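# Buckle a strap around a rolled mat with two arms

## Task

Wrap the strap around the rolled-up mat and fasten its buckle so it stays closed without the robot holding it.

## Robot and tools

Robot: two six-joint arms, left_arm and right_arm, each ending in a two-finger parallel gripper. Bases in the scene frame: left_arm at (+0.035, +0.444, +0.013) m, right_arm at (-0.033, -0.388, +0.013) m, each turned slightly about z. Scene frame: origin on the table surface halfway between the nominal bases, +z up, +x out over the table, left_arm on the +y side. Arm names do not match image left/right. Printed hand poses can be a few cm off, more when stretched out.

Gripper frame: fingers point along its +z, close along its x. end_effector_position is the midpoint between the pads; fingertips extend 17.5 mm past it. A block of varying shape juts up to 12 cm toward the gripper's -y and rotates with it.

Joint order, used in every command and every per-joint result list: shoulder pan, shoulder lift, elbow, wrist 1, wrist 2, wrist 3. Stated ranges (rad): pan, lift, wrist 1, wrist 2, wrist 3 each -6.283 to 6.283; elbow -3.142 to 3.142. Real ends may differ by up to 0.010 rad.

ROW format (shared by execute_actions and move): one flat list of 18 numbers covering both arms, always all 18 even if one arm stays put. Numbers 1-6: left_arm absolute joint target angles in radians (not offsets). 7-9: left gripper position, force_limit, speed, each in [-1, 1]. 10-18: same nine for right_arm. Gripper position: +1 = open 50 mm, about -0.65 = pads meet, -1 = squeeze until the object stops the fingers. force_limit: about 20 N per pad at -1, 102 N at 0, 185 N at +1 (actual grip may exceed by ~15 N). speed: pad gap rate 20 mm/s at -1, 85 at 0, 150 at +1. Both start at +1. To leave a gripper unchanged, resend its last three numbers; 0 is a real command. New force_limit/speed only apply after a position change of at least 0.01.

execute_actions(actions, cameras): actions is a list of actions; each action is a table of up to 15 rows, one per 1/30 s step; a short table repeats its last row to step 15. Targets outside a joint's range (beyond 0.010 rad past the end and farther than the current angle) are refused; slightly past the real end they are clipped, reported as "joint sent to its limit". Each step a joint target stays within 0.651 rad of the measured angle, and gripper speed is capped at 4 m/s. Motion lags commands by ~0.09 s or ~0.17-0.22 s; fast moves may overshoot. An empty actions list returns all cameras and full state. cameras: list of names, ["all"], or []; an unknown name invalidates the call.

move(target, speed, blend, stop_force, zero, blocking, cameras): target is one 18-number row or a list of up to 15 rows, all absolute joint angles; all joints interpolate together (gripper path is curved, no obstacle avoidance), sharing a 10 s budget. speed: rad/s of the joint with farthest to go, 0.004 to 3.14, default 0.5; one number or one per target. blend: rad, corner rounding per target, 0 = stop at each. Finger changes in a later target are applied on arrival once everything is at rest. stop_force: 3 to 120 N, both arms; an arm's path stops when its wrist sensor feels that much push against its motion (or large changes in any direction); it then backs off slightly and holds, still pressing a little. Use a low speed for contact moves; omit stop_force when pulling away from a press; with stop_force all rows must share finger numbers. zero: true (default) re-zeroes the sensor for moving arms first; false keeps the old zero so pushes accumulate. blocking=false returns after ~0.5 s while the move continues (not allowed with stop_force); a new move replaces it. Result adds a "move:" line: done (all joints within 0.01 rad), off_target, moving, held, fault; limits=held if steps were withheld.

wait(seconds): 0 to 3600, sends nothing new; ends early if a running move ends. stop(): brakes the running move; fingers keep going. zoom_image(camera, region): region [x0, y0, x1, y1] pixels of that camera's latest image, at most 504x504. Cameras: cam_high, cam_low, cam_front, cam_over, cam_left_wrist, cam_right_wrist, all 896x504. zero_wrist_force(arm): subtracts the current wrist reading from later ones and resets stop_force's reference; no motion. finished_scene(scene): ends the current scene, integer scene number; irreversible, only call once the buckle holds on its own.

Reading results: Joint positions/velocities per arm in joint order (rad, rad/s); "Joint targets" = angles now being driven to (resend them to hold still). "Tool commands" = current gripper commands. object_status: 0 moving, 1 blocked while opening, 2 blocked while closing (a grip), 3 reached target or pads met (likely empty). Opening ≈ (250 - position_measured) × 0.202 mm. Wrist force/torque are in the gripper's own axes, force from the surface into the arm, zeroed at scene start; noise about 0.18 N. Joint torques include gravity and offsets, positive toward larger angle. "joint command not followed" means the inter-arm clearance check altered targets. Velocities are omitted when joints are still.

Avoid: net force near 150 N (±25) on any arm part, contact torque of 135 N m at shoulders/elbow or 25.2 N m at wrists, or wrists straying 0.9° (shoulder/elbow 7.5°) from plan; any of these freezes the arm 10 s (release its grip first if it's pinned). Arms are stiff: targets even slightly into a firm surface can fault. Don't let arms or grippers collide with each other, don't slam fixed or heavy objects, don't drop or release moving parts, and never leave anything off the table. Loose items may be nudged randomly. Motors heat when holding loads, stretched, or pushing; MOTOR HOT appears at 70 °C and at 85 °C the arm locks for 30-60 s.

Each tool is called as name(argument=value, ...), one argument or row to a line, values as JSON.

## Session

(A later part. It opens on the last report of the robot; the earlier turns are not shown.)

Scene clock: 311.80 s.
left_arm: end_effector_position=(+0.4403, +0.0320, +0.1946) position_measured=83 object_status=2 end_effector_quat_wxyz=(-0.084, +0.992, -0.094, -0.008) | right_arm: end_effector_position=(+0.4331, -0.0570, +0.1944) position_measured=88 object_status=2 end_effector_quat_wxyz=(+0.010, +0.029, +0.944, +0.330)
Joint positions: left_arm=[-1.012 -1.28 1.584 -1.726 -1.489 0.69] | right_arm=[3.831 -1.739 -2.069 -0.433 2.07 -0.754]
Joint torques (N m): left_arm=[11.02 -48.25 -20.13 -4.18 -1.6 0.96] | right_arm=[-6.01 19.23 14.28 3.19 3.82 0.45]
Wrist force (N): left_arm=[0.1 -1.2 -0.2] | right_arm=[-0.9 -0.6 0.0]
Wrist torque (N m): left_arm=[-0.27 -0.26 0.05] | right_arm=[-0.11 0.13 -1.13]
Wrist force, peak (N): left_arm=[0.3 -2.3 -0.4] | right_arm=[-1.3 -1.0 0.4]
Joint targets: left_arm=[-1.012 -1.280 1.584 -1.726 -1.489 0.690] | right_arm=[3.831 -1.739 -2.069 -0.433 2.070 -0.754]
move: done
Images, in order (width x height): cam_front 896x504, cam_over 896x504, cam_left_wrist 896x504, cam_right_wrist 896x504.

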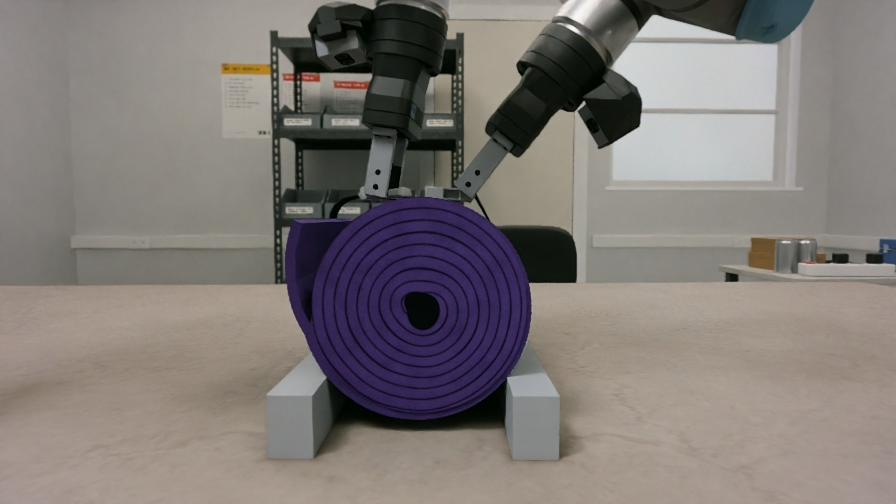

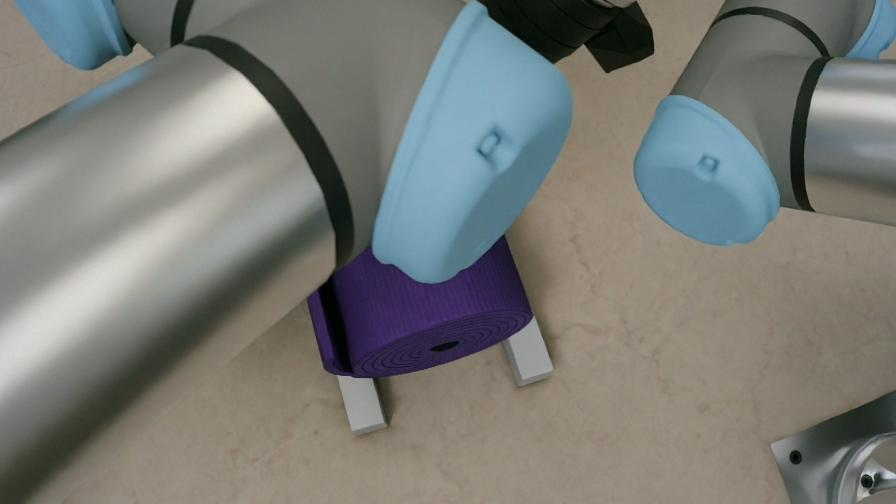

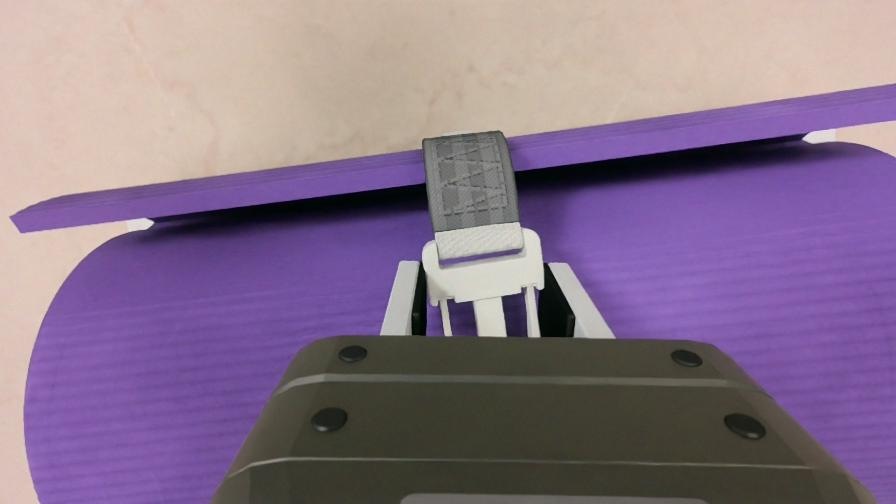

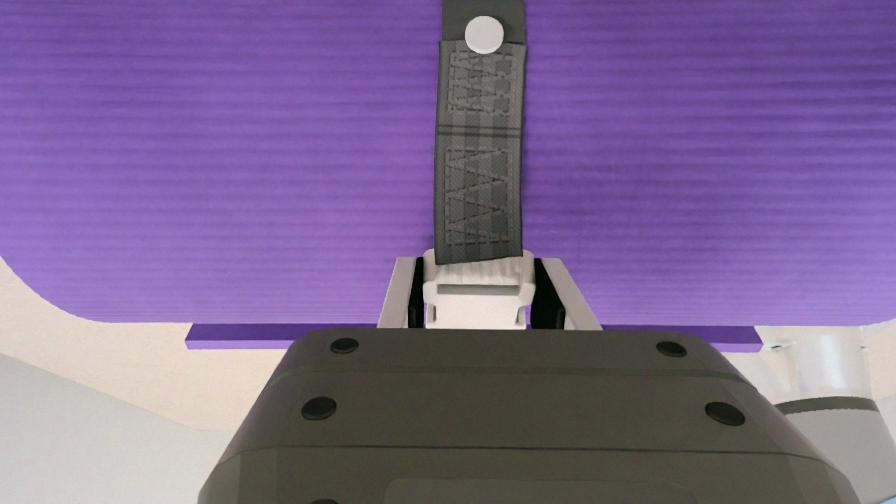

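move(
  target=[-1.03976,-1.2266,1.5115,-1.7047,-1.4928,0.6630,-1,-0.5,-1,3.8313,-1.7393,-2.0686,-0.4330,2.0697,-0.7538,-1,-0.3,-1],
  speed=0.1,
  stop_force=40,
  cameras=["cam_over","cam_front","cam_left_wrist"],
)

zoom_image(
  camera="cam_front",
  region=[340, 150, 500, 230],
)

Scene clock: 327.90 s.
left_arm: end_effector_position=(+0.4393, +0.0090, +0.1947) position_measured=87 object_status=2 end_effector_quat_wxyz=(-0.085, +0.992, -0.094, -0.008) | right_arm: end_effector_position=(+0.4331, -0.0570, +0.1944) position_measured=88 object_status=2 end_effector_quat_wxyz=(+0.010, +0.029, +0.944, +0.330)
Joint positions: left_arm=[-1.032 -1.241 1.531 -1.71 -1.491 0.67] | right_arm=[3.831 -1.739 -2.069 -0.433 2.07 -0.754]
Joint torques (N m): left_arm=[-2.9 -33.85 -35.05 -4.07 -2.2 -1.18] | right_arm=[14.14 20.96 37.87 6.41 5.78 0.32]
Wrist force (N): left_arm=[3.8 -25.7 2.0] | right_arm=[4.6 -20.8 -12.3]
Wrist torque (N m): left_arm=[-0.59 -0.15 -0.31] | right_arm=[-0.29 0.44 -1.14]
Wrist force, peak (N): left_arm=[1.9 -52.8 4.6] | right_arm=[6.5 -41.6 -28.7]
Joint targets: left_arm=[-1.032 -1.241 1.531 -1.710 -1.491 0.670] | right_arm=[3.831 -1.739 -2.069 -0.433 2.070 -0.754]
move: contact (left_arm); left_arm: the elbow is farthest, 0.020 rad from its target
Images, in order (width x height): cam_front 896x504, cam_over 896x504, cam_left_wrist 896x504.

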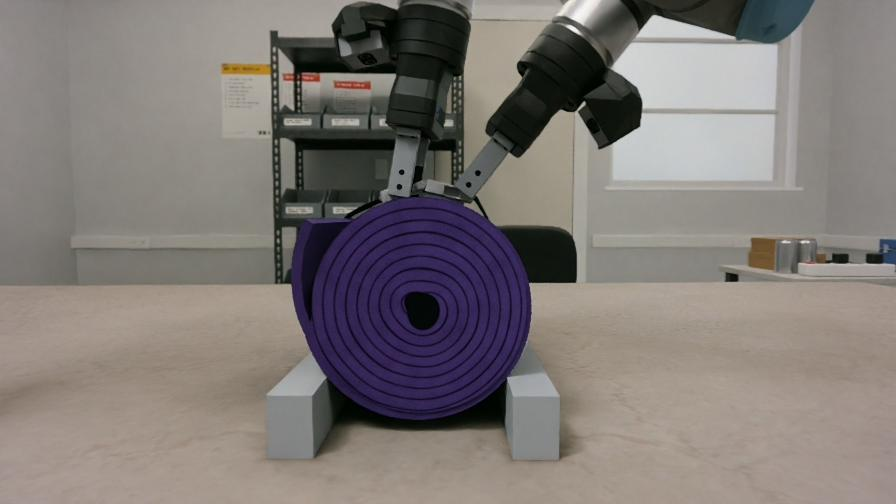

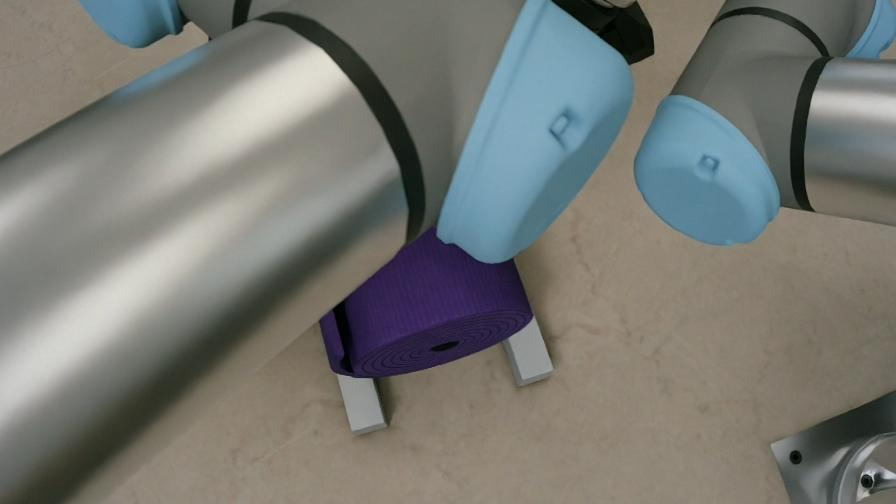

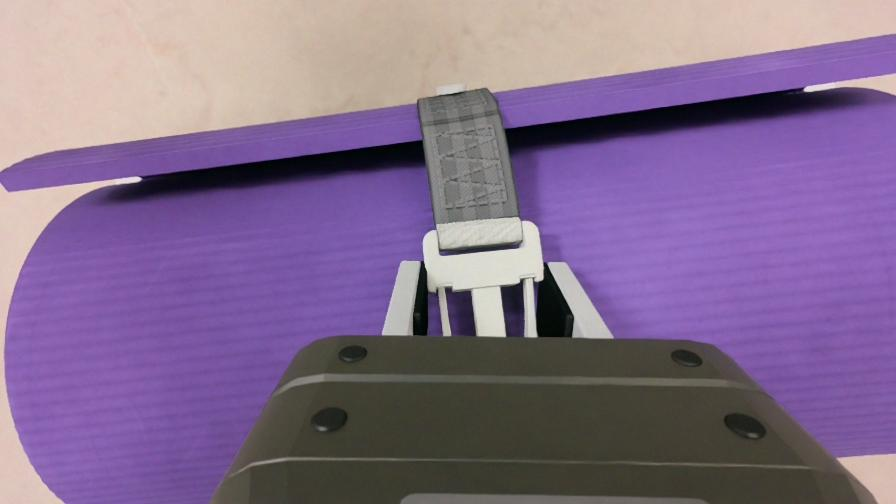

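Scaled by 3.150.

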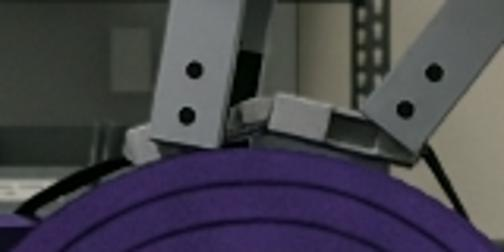

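move(
  target=[-1.0243,-1.2566,1.5526,-1.7169,-1.4905,0.6784,-1,-0.5,-1,3.8313,-1.7393,-2.0686,-0.4330,2.0697,-0.7538,-1,-0.3,-1],
  speed=0.1,
  cameras=["cam_front","cam_right_wrist"],
)

zoom_image(
  camera="cam_front",
  region=[340, 150, 500, 230],
)

Scene clock: 332.67 s.
left_arm: end_effector_position=(+0.4399, +0.0182, +0.1948) position_measured=87 object_status=2 end_effector_quat_wxyz=(-0.084, +0.992, -0.094, -0.008) | right_arm: end_effector_position=(+0.4331, -0.0569, +0.1944) position_measured=88 object_status=2 end_effector_quat_wxyz=(+0.010, +0.029, +0.944, +0.330)
Joint positions: left_arm=[-1.024 -1.257 1.553 -1.717 -1.49 0.679] | right_arm=[3.831 -1.739 -2.069 -0.433 2.07 -0.754]
Joint torques (N m): left_arm=[-9.52 -31.87 -29.62 -0.69 2.04 -2.39] | right_arm=[-3.15 24.76 22.84 3.25 -0.82 0.42]
Wrist force (N): left_arm=[0.3 -1.9 -0.3] | right_arm=[0.3 -2.0 0.0]
Wrist torque (N m): left_arm=[-0.37 -0.29 -0.07] | right_arm=[-0.36 -0.10 -1.13]
Wrist force, peak (N): left_arm=[2.9 -26.1 0.7] | right_arm=[5.3 -20.1 -13.3]
Joint targets: left_arm=[-1.024 -1.257 1.553 -1.717 -1.491 0.678] | right_arm=[3.831 -1.739 -2.069 -0.433 2.070 -0.754]
move: done

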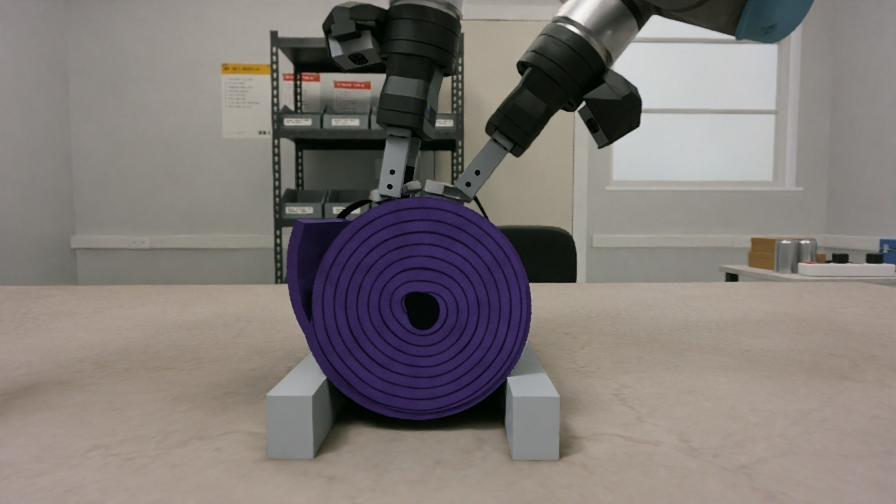

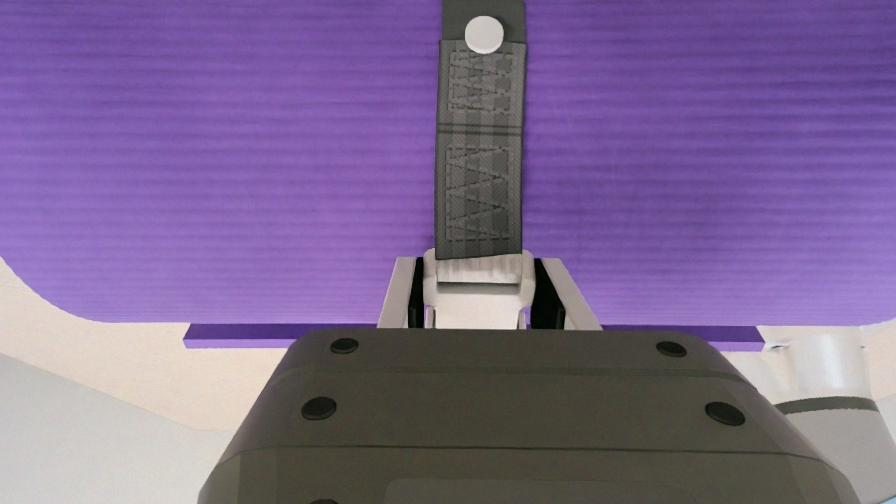

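Scaled by 3.150.

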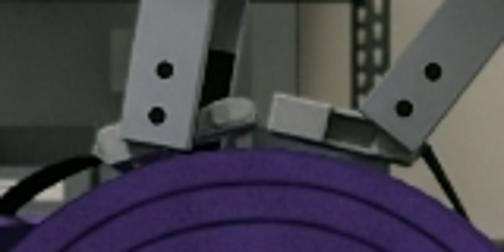

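move(
  target=[-1.0707,-1.1295,1.3494,-1.3987,-1.3892,0.6019,-1,-0.5,-1,3.8313,-1.7393,-2.0686,-0.4330,2.0697,-0.7538,-1,-0.3,-1],
  speed=0.2,
  cameras=["cam_front","cam_over"],
)

zoom_image(
  camera="cam_front",
  region=[340, 150, 500, 230],
)

Scene clock: 375.90 s.
left_arm: end_effector_position=(+0.4398, +0.0177, +0.2003) position_measured=87 object_status=2 end_effector_quat_wxyz=(-0.212, +0.973, -0.093, -0.020) | right_arm: end_effector_position=(+0.4331, -0.0570, +0.1944) position_measured=88 object_status=2 end_effector_quat_wxyz=(+0.010, +0.029, +0.944, +0.330)
Joint positions: left_arm=[-1.071 -1.129 1.349 -1.399 -1.389 0.602] | right_arm=[3.831 -1.739 -2.069 -0.433 2.07 -0.754]
Joint torques (N m): left_arm=[9.87 -54.9 -18.65 -3.78 -1.44 2.51] | right_arm=[-6.59 30.38 12.9 2.83 -1.49 0.36]
Wrist force (N): left_arm=[0.1 -1.3 -0.3] | right_arm=[0.7 -1.1 -0.9]
Wrist torque (N m): left_arm=[-0.28 -0.26 0.10] | right_arm=[-0.32 -0.08 -1.12]
Wrist force, peak (N): left_arm=[-0.2 -2.3 -0.3] | right_arm=[0.2 -2.3 0.1]
Joint targets: left_arm=[-1.071 -1.129 1.349 -1.399 -1.389 0.602] | right_arm=[3.831 -1.739 -2.069 -0.433 2.070 -0.754]
move: done

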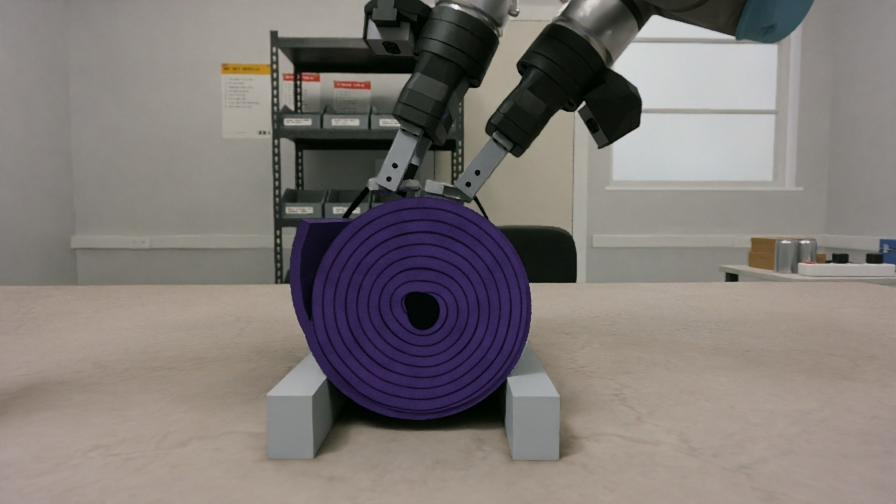

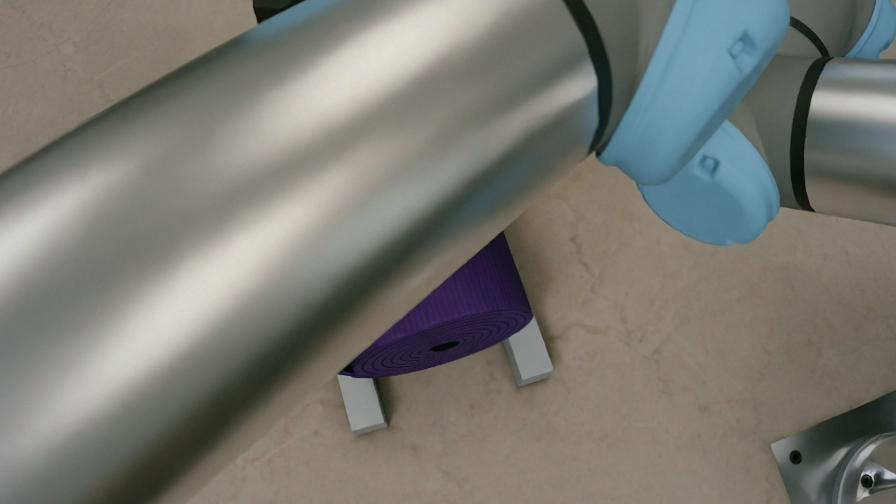

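Scaled by 3.150.

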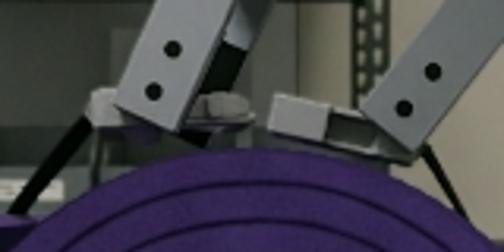

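move(
  target=[-1.0780,-1.1108,1.3212,-1.3880,-1.3920,0.5946,-1,-0.5,-1,3.8313,-1.7393,-2.0686,-0.4330,2.0697,-0.7538,-1,-0.3,-1],
  speed=0.06,
  stop_force=30,
  cameras=["cam_front"],
)

zoom_image(
  camera="cam_front",
  region=[340, 150, 500, 230],
)

Scene clock: 382.00 s.
left_arm: end_effector_position=(+0.4393, +0.0077, +0.2004) position_measured=87 object_status=2 end_effector_quat_wxyz=(-0.212, +0.973, -0.092, -0.020) | right_arm: end_effector_position=(+0.4331, -0.0571, +0.1943) position_measured=88 object_status=2 end_effector_quat_wxyz=(+0.010, +0.029, +0.944, +0.330)
Joint positions: left_arm=[-1.078 -1.111 1.321 -1.388 -1.392 0.595] | right_arm=[3.831 -1.739 -2.069 -0.433 2.07 -0.754]
Joint torques (N m): left_arm=[-13.77 -54.17 -23.55 -9.56 -4.35 2.4] | right_arm=[15.63 34.74 33.41 8.79 6.81 0.32]
Wrist force (N): left_arm=[-1.5 -24.5 5.8] | right_arm=[2.4 -22.0 -12.0]
Wrist torque (N m): left_arm=[-0.57 -0.22 0.05] | right_arm=[-0.54 -0.04 -1.16]
Wrist force, peak (N): left_arm=[-1.1 -24.5 6.2] | right_arm=[2.1 -22.7 -11.5]
Joint targets: left_arm=[-1.078 -1.111 1.321 -1.388 -1.392 0.595] | right_arm=[3.831 -1.739 -2.069 -0.433 2.070 -0.754]
move: done

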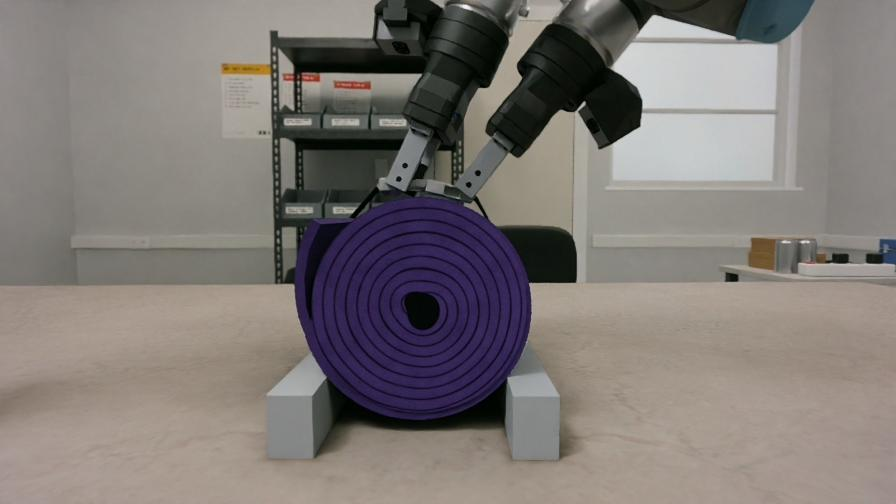

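Scaled by 3.150.

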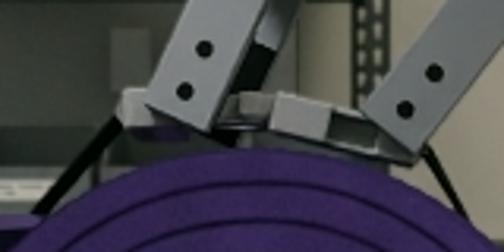

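move(
  target=[-1.0795,-1.1035,1.3280,-1.4019,-1.3925,0.5931,-1,-0.5,-1,3.8313,-1.7393,-2.0686,-0.4330,2.0697,-0.7538,-1,-0.3,-1],
  speed=0.05,
  stop_force=50,
  cameras=["cam_front"],
)

zoom_image(
  camera="cam_front",
  region=[340, 150, 500, 230],
)

Scene clock: 387.70 s.
left_arm: end_effector_position=(+0.4392, +0.0057, +0.1936) position_measured=87 object_status=2 end_effector_quat_wxyz=(-0.212, +0.973, -0.092, -0.020) | right_arm: end_effector_position=(+0.4331, -0.0570, +0.1944) position_measured=88 object_status=2 end_effector_quat_wxyz=(+0.010, +0.029, +0.944, +0.330)
Joint positions: left_arm=[-1.08 -1.103 1.328 -1.402 -1.393 0.593] | right_arm=[3.831 -1.739 -2.069 -0.433 2.07 -0.754]
Joint torques (N m): left_arm=[1.55 -53.13 -33.55 -3.02 -0.9 1.37] | right_arm=[-0.76 31.94 22.08 6.82 0.98 0.26]
Wrist force (N): left_arm=[0.4 -20.9 0.9] | right_arm=[4.1 -19.7 -7.9]
Wrist torque (N m): left_arm=[-0.37 0.13 -0.22] | right_arm=[-0.26 0.33 -0.87]
Wrist force, peak (N): left_arm=[-3.9 -57.8 9.0] | right_arm=[2.1 -51.1 -21.1]
Joint targets: left_arm=[-1.080 -1.103 1.328 -1.402 -1.393 0.593] | right_arm=[3.831 -1.739 -2.069 -0.433 2.070 -0.754]
move: done

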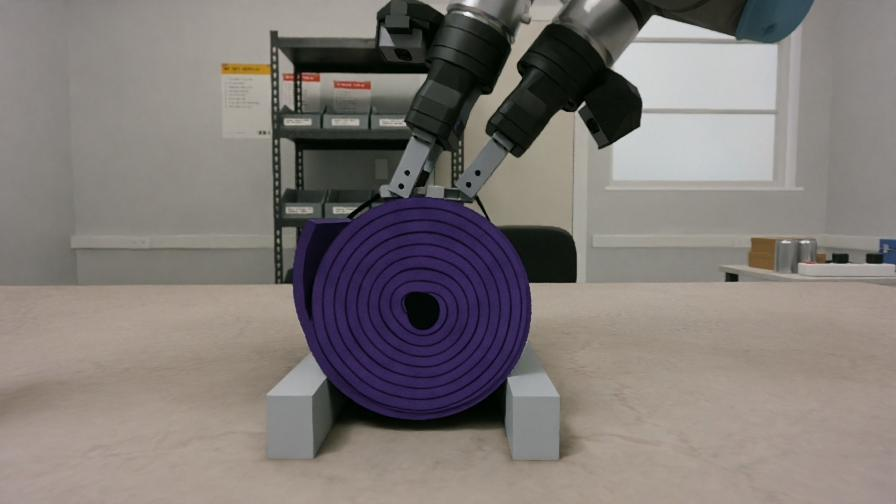

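Scaled by 3.150.

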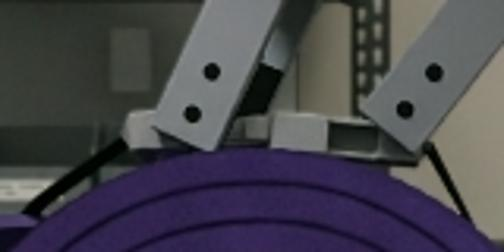

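move(
  target=[-1.0857,-1.0874,1.3037,-1.3926,-1.3949,0.5866,-1,-0.5,-1,3.8313,-1.7393,-2.0686,-0.4330,2.0697,-0.7538,-1,-0.3,-1],
  speed=0.05,
  stop_force=65,
  cameras=["cam_front","cam_left_wrist"],
)

zoom_image(
  camera="cam_front",
  region=[340, 150, 500, 230],
)

Scene clock: 397.27 s.
left_arm: end_effector_position=(+0.4391, +0.0025, +0.1936) position_measured=87 object_status=2 end_effector_quat_wxyz=(-0.212, +0.973, -0.092, -0.020) | right_arm: end_effector_position=(+0.4331, -0.0570, +0.1943) position_measured=88 object_status=2 end_effector_quat_wxyz=(+0.010, +0.029, +0.944, +0.330)
Joint positions: left_arm=[-1.082 -1.097 1.319 -1.398 -1.393 0.591] | right_arm=[3.831 -1.739 -2.069 -0.433 2.07 -0.754]
Joint torques (N m): left_arm=[-12.98 -48.3 -24.12 -7.57 -3.56 -1.6] | right_arm=[19.33 21.79 28.94 9.71 8.27 0.25]
Wrist force (N): left_arm=[-5.1 -31.7 3.8] | right_arm=[-1.4 -26.3 -12.4]
Wrist torque (N m): left_arm=[-0.42 0.29 -0.21] | right_arm=[-0.12 0.25 -0.69]
Wrist force, peak (N): left_arm=[-4.7 -35.5 7.4] | right_arm=[-0.9 -30.5 -14.6]
Joint targets: left_arm=[-1.082 -1.097 1.319 -1.398 -1.393 0.591] | right_arm=[3.831 -1.739 -2.069 -0.433 2.070 -0.754]
move: held (left_arm; a check stopped the path); limits=held; left_arm: the elbow is farthest, 0.015 rad from its target
joint command not followed: on one or more control steps a check withheld the commanded joint targets of the left arm, and it was not sent them on those steps.
cause: the commanded joint targets, or the way to them, would bring a part of the robot too close to another arm (this arm's gripper and the right arm's gripper, at the place that arm is still heading or pushing toward).

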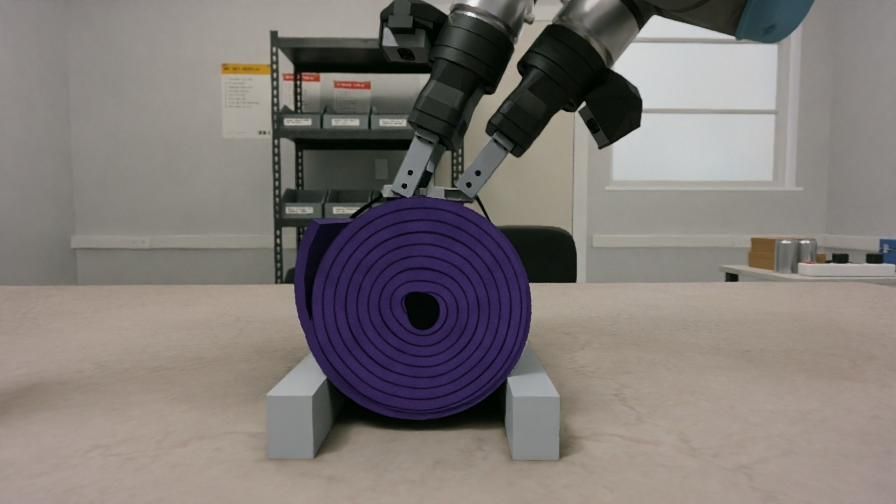

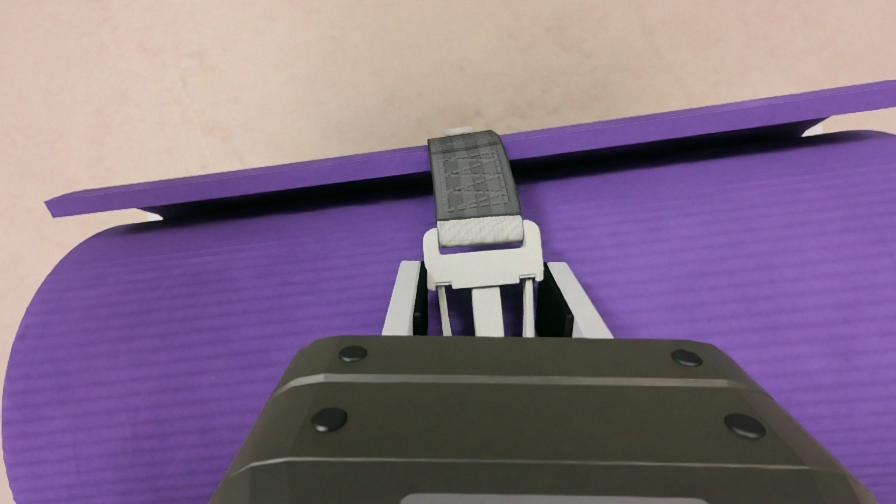

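Scaled by 3.150.

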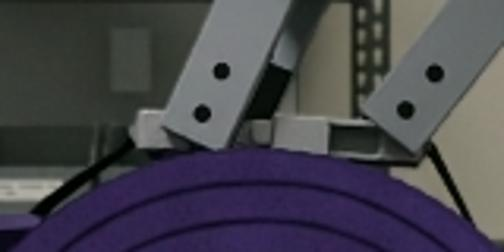

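move(
  target=[
    [-1.082,-1.097,1.319,-1.398,-1.393,0.591,0.75,-0.5,-1,3.8313,-1.7393,-2.0686,-0.4330,2.0697,-0.7538,-1,-0.3,-1],
    [-0.9819,-1.3540,1.6278,-1.8446,-1.5708,0.5979,0.75,-0.5,-1,3.8313,-1.7393,-2.0686,-0.4330,2.0697,-0.7538,-1,-0.3,-1],
  ],
  speed=0.3,
  cameras=["cam_front","cam_over","cam_left_wrist"],
)

zoom_image(
  camera="cam_front",
  region=[340, 150, 500, 230],
)

zoom_image(
  camera="cam_left_wrist",
  region=[350, 200, 620, 352],
)

Scene clock: 412.97 s.
left_arm: end_effector_position=(+0.4408, +0.0232, +0.2251) position_measured=41 object_status=3 end_effector_quat_wxyz=(+0.000, +1.000, -0.030, +0.000) | right_arm: end_effector_position=(+0.4331, -0.0570, +0.1944) position_measured=88 object_status=2 end_effector_quat_wxyz=(+0.010, +0.029, +0.944, +0.330)
Joint positions: left_arm=[-0.982 -1.354 1.628 -1.844 -1.571 0.598] | right_arm=[3.831 -1.739 -2.069 -0.433 2.07 -0.754]
Joint torques (N m): left_arm=[-8.53 -36.47 -24.94 -2.33 1.86 1.43] | right_arm=[-7.76 23.5 12.03 2.97 -1.53 0.26]
Wrist force (N): left_arm=[0.0 -2.4 -0.1] | right_arm=[-1.2 -3.9 -0.5]
Wrist torque (N m): left_arm=[-0.45 -0.26 -0.11] | right_arm=[-0.76 0.24 -1.13]
Wrist force, peak (N): left_arm=[-5.9 -33.2 3.7] | right_arm=[-1.9 -27.8 -12.7]
Joint targets: left_arm=[-0.982 -1.354 1.628 -1.845 -1.571 0.598] | right_arm=[3.831 -1.739 -2.069 -0.433 2.070 -0.754]
move: done

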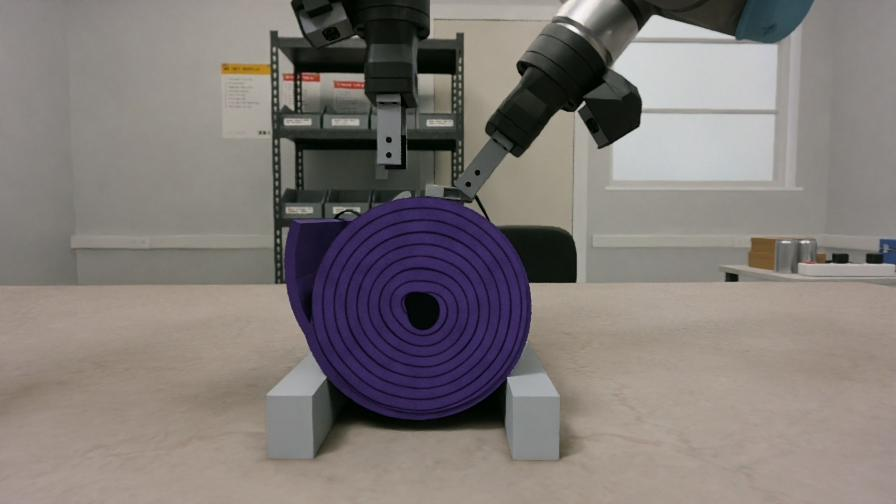

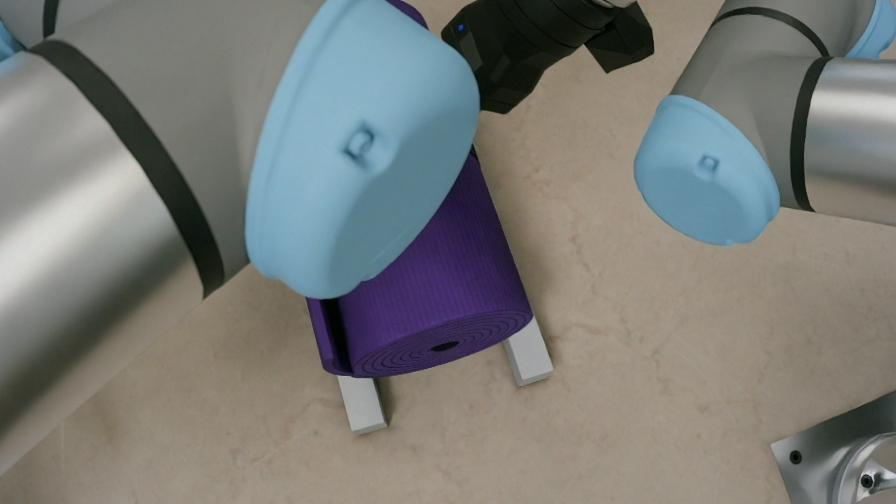

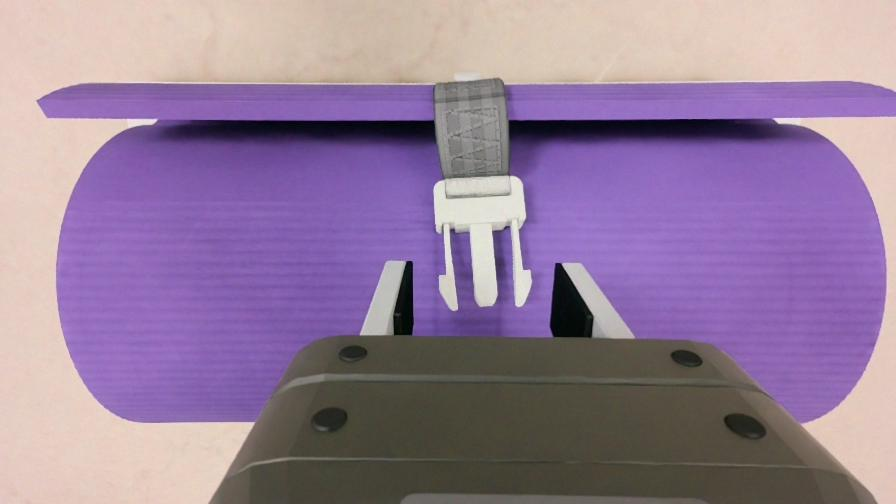

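Scaled by 3.150.

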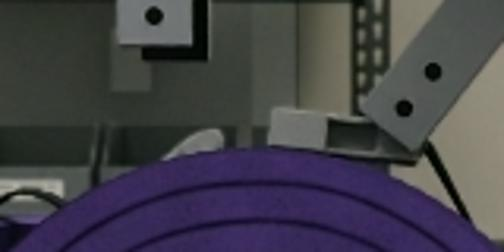

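Scaled by 1.867.

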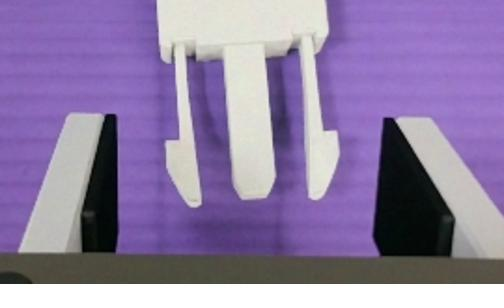

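move(
  target=[-0.8847,-1.4578,1.8640,-2.2212,-1.7468,0.6736,0.75,-0.5,-1,3.8313,-1.7393,-2.0686,-0.4330,2.0697,-0.7538,-1,-0.3,-1],
  speed=0.4,
  cameras=["cam_front","cam_left_wrist"],
)

zoom_image(
  camera="cam_left_wrist",
  region=[350, 200, 620, 352],
)

Scene clock: 436.37 s.
left_arm: end_effector_position=(+0.4419, +0.0393, +0.2192) position_measured=41 object_status=3 end_effector_quat_wxyz=(+0.149, +0.988, -0.030, +0.005) | right_arm: end_effector_position=(+0.4331, -0.0570, +0.1944) position_measured=88 object_status=2 end_effector_quat_wxyz=(+0.010, +0.029, +0.944, +0.330)
Joint positions: left_arm=[-0.885 -1.458 1.864 -2.221 -1.747 0.674] | right_arm=[3.831 -1.739 -2.069 -0.433 2.07 -0.754]
Joint torques (N m): left_arm=[-8.98 -25.7 -22.02 -4.02 0.78 -2.68] | right_arm=[-6.91 25.06 12.01 2.94 -1.44 0.28]
Wrist force (N): left_arm=[0.1 -3.2 0.1] | right_arm=[-1.2 -3.9 -0.7]
Wrist torque (N m): left_arm=[-0.57 -0.25 -0.13] | right_arm=[-0.75 0.23 -1.12]
Wrist force, peak (N): left_arm=[0.0 -4.1 0.2] | right_arm=[-2.1 -5.0 0.1]
Joint targets: left_arm=[-0.885 -1.458 1.864 -2.221 -1.747 0.674] | right_arm=[3.831 -1.739 -2.069 -0.433 2.070 -0.754]
move: done

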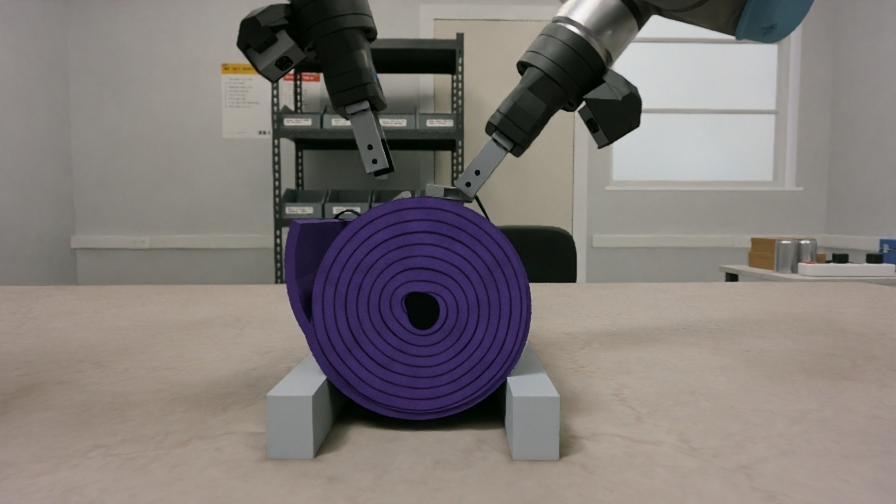

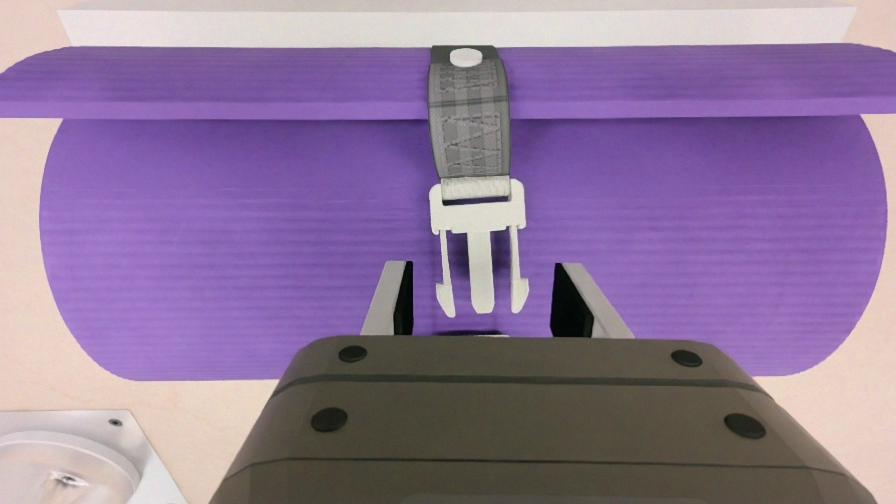

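Scaled by 1.867.

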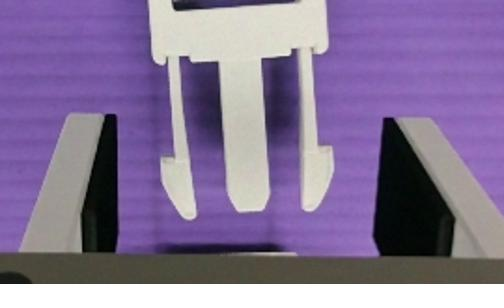

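move(
  target=[
    [-0.8837,-1.4173,1.9249,-2.3226,-1.7470,0.6746,0.75,-0.5,-1,3.8313,-1.7393,-2.0686,-0.4330,2.0697,-0.7538,-1,-0.3,-1],
    [-0.8837,-1.4173,1.9249,-2.3226,-1.7470,0.6746,-1,0.1,-1,3.8313,-1.7393,-2.0686,-0.4330,2.0697,-0.7538,-1,-0.3,-1],
  ],
  speed=0.2,
  cameras=["cam_front","cam_left_wrist"],
)

zoom_image(
  camera="cam_left_wrist",
  region=[350, 200, 620, 352],
)

zoom_image(
  camera="cam_front",
  region=[340, 150, 500, 230],
)

Scene clock: 447.57 s.
left_arm: end_effector_position=(+0.4419, +0.0400, +0.1811) position_measured=91 object_status=2 end_effector_quat_wxyz=(+0.149, +0.988, -0.030, +0.005) | right_arm: end_effector_position=(+0.4331, -0.0570, +0.1944) position_measured=88 object_status=2 end_effector_quat_wxyz=(+0.010, +0.029, +0.944, +0.330)
Joint positions: left_arm=[-0.884 -1.417 1.925 -2.323 -1.747 0.675] | right_arm=[3.831 -1.739 -2.069 -0.433 2.07 -0.754]
Joint torques (N m): left_arm=[10.04 -41.25 -29.77 -3.9 -1.64 1.27] | right_arm=[-6.81 26.28 12.6 3.03 -1.41 0.18]
Wrist force (N): left_arm=[0.2 -3.2 0.2] | right_arm=[-1.9 -5.0 0.2]
Wrist torque (N m): left_arm=[-0.56 -0.27 -0.17] | right_arm=[-0.80 0.23 -1.13]
Wrist force, peak (N): left_arm=[0.1 -3.7 1.5] | right_arm=[-2.1 -5.0 0.3]
Joint targets: left_arm=[-0.884 -1.417 1.925 -2.323 -1.747 0.675] | right_arm=[3.831 -1.739 -2.069 -0.433 2.070 -0.754]
move: done

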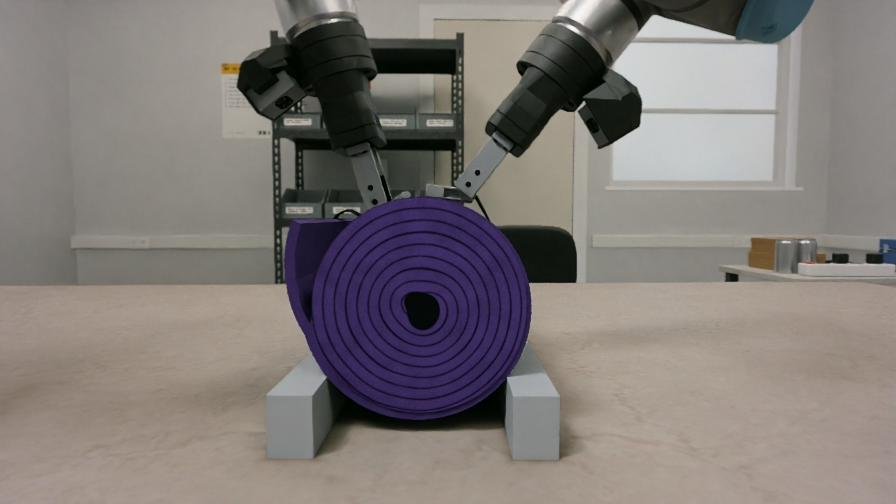

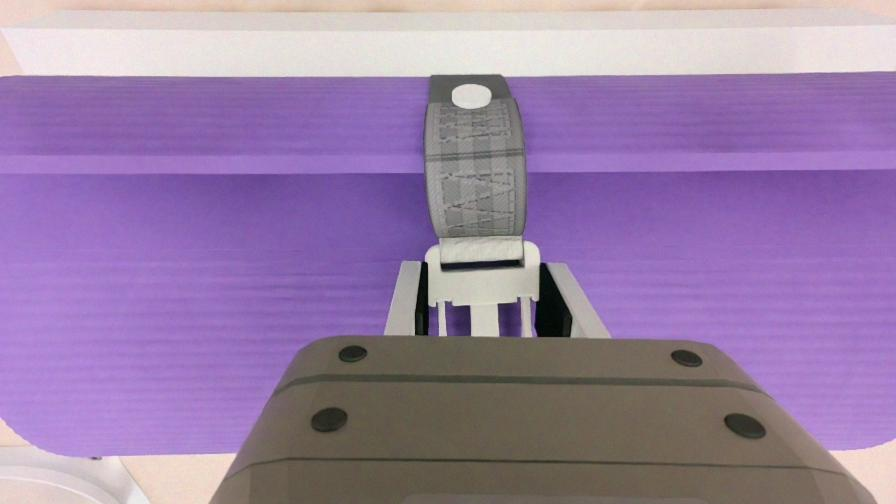

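Scaled by 1.867.

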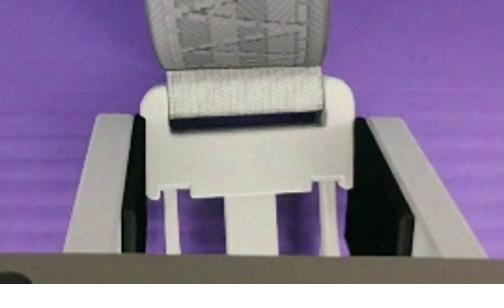

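Scaled by 3.150.

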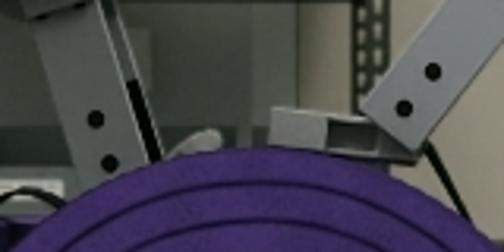

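move(
  target=[-1.0124,-1.2827,1.5773,-1.7166,-1.4887,0.5754,-1,0.1,-1,3.8313,-1.7393,-2.0686,-0.4330,2.0697,-0.7538,-1,-0.3,-1],
  speed=0.3,
  cameras=["cam_front","cam_left_wrist","cam_right_wrist"],
)

zoom_image(
  camera="cam_front",
  region=[340, 150, 500, 230],
)

zoom_image(
  camera="cam_left_wrist",
  region=[350, 200, 620, 352],
)

zoom_image(
  camera="cam_right_wrist",
  region=[350, 200, 620, 352],
)

Scene clock: 461.10 s.
left_arm: end_effector_position=(+0.4403, +0.0320, +0.1986) position_measured=91 object_status=2 end_effector_quat_wxyz=(-0.085, +0.996, -0.037, -0.003) | right_arm: end_effector_position=(+0.4331, -0.0570, +0.1944) position_measured=88 object_status=2 end_effector_quat_wxyz=(+0.010, +0.029, +0.944, +0.330)
Joint positions: left_arm=[-1.013 -1.283 1.577 -1.717 -1.489 0.575] | right_arm=[3.831 -1.739 -2.069 -0.433 2.07 -0.754]
Joint torques (N m): left_arm=[11.71 -48.49 -21.8 -3.17 -1.44 2.72] | right_arm=[-6.81 27.99 11.77 3 -1.3 0.14]
Wrist force (N): left_arm=[0.7 -1.9 -0.2] | right_arm=[-1.5 -4.5 -0.4]
Wrist torque (N m): left_arm=[-0.39 -0.35 0.05] | right_arm=[-0.80 0.23 -1.13]
Wrist force, peak (N): left_arm=[-35.4 -57.6 -79.7] | right_arm=[-1.8 -5.1 0.3]
Joint targets: left_arm=[-1.012 -1.283 1.577 -1.717 -1.489 0.575] | right_arm=[3.831 -1.739 -2.069 -0.433 2.070 -0.754]
move: done

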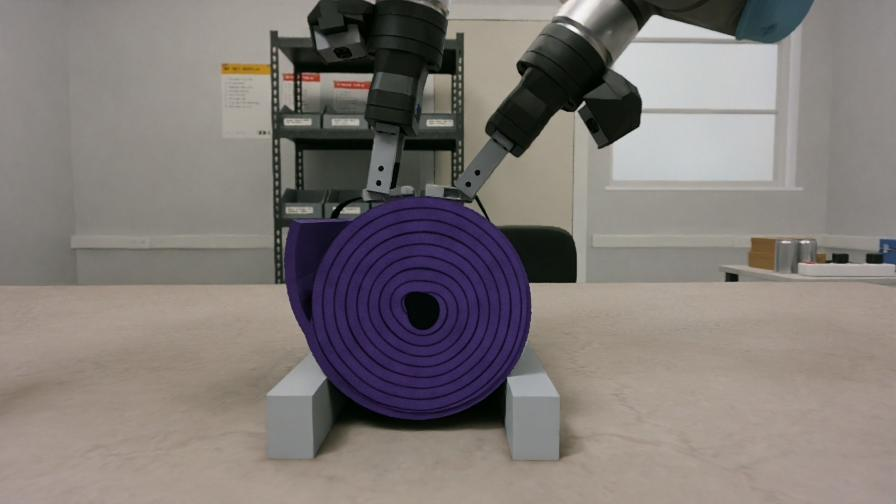

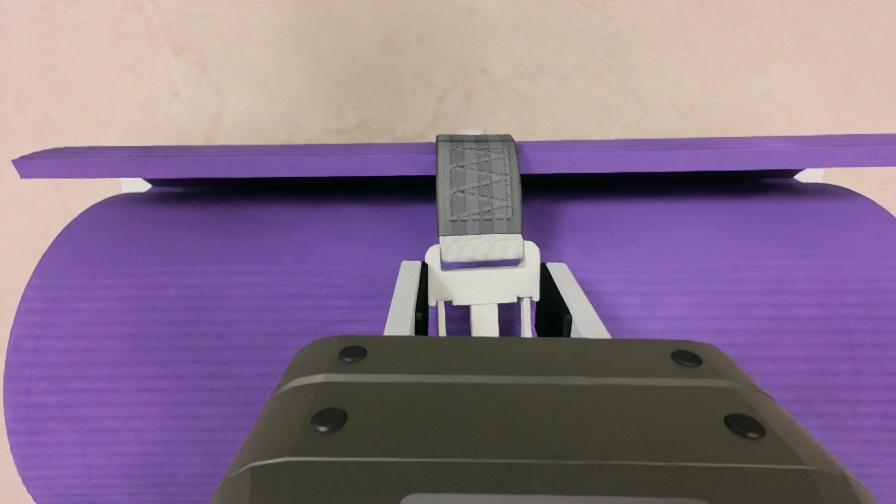

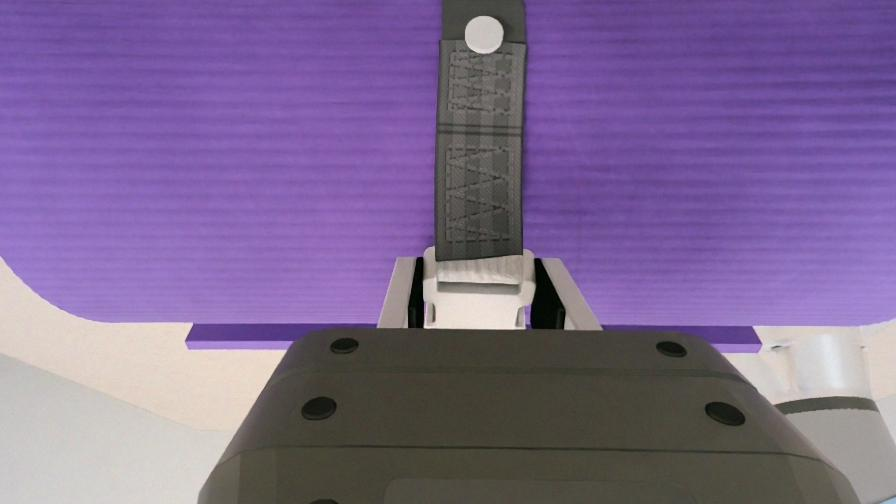

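Scaled by 3.150.

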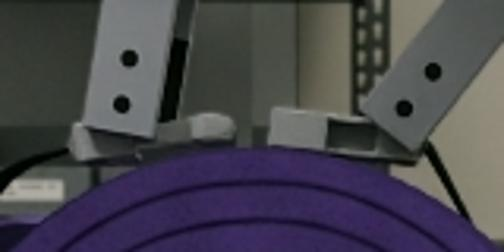

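Scaled by 1.867.

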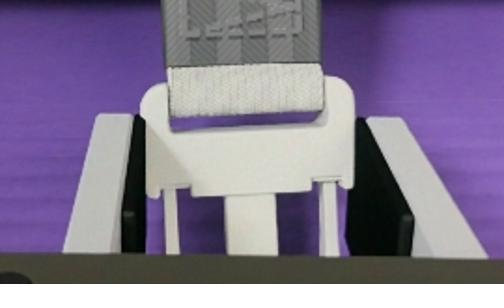

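Scaled by 1.867.

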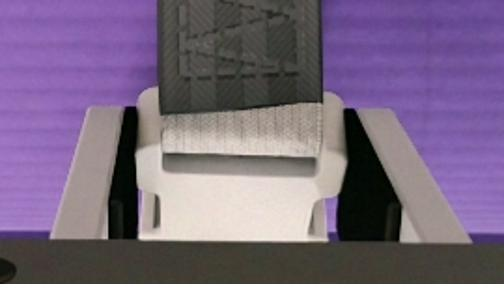

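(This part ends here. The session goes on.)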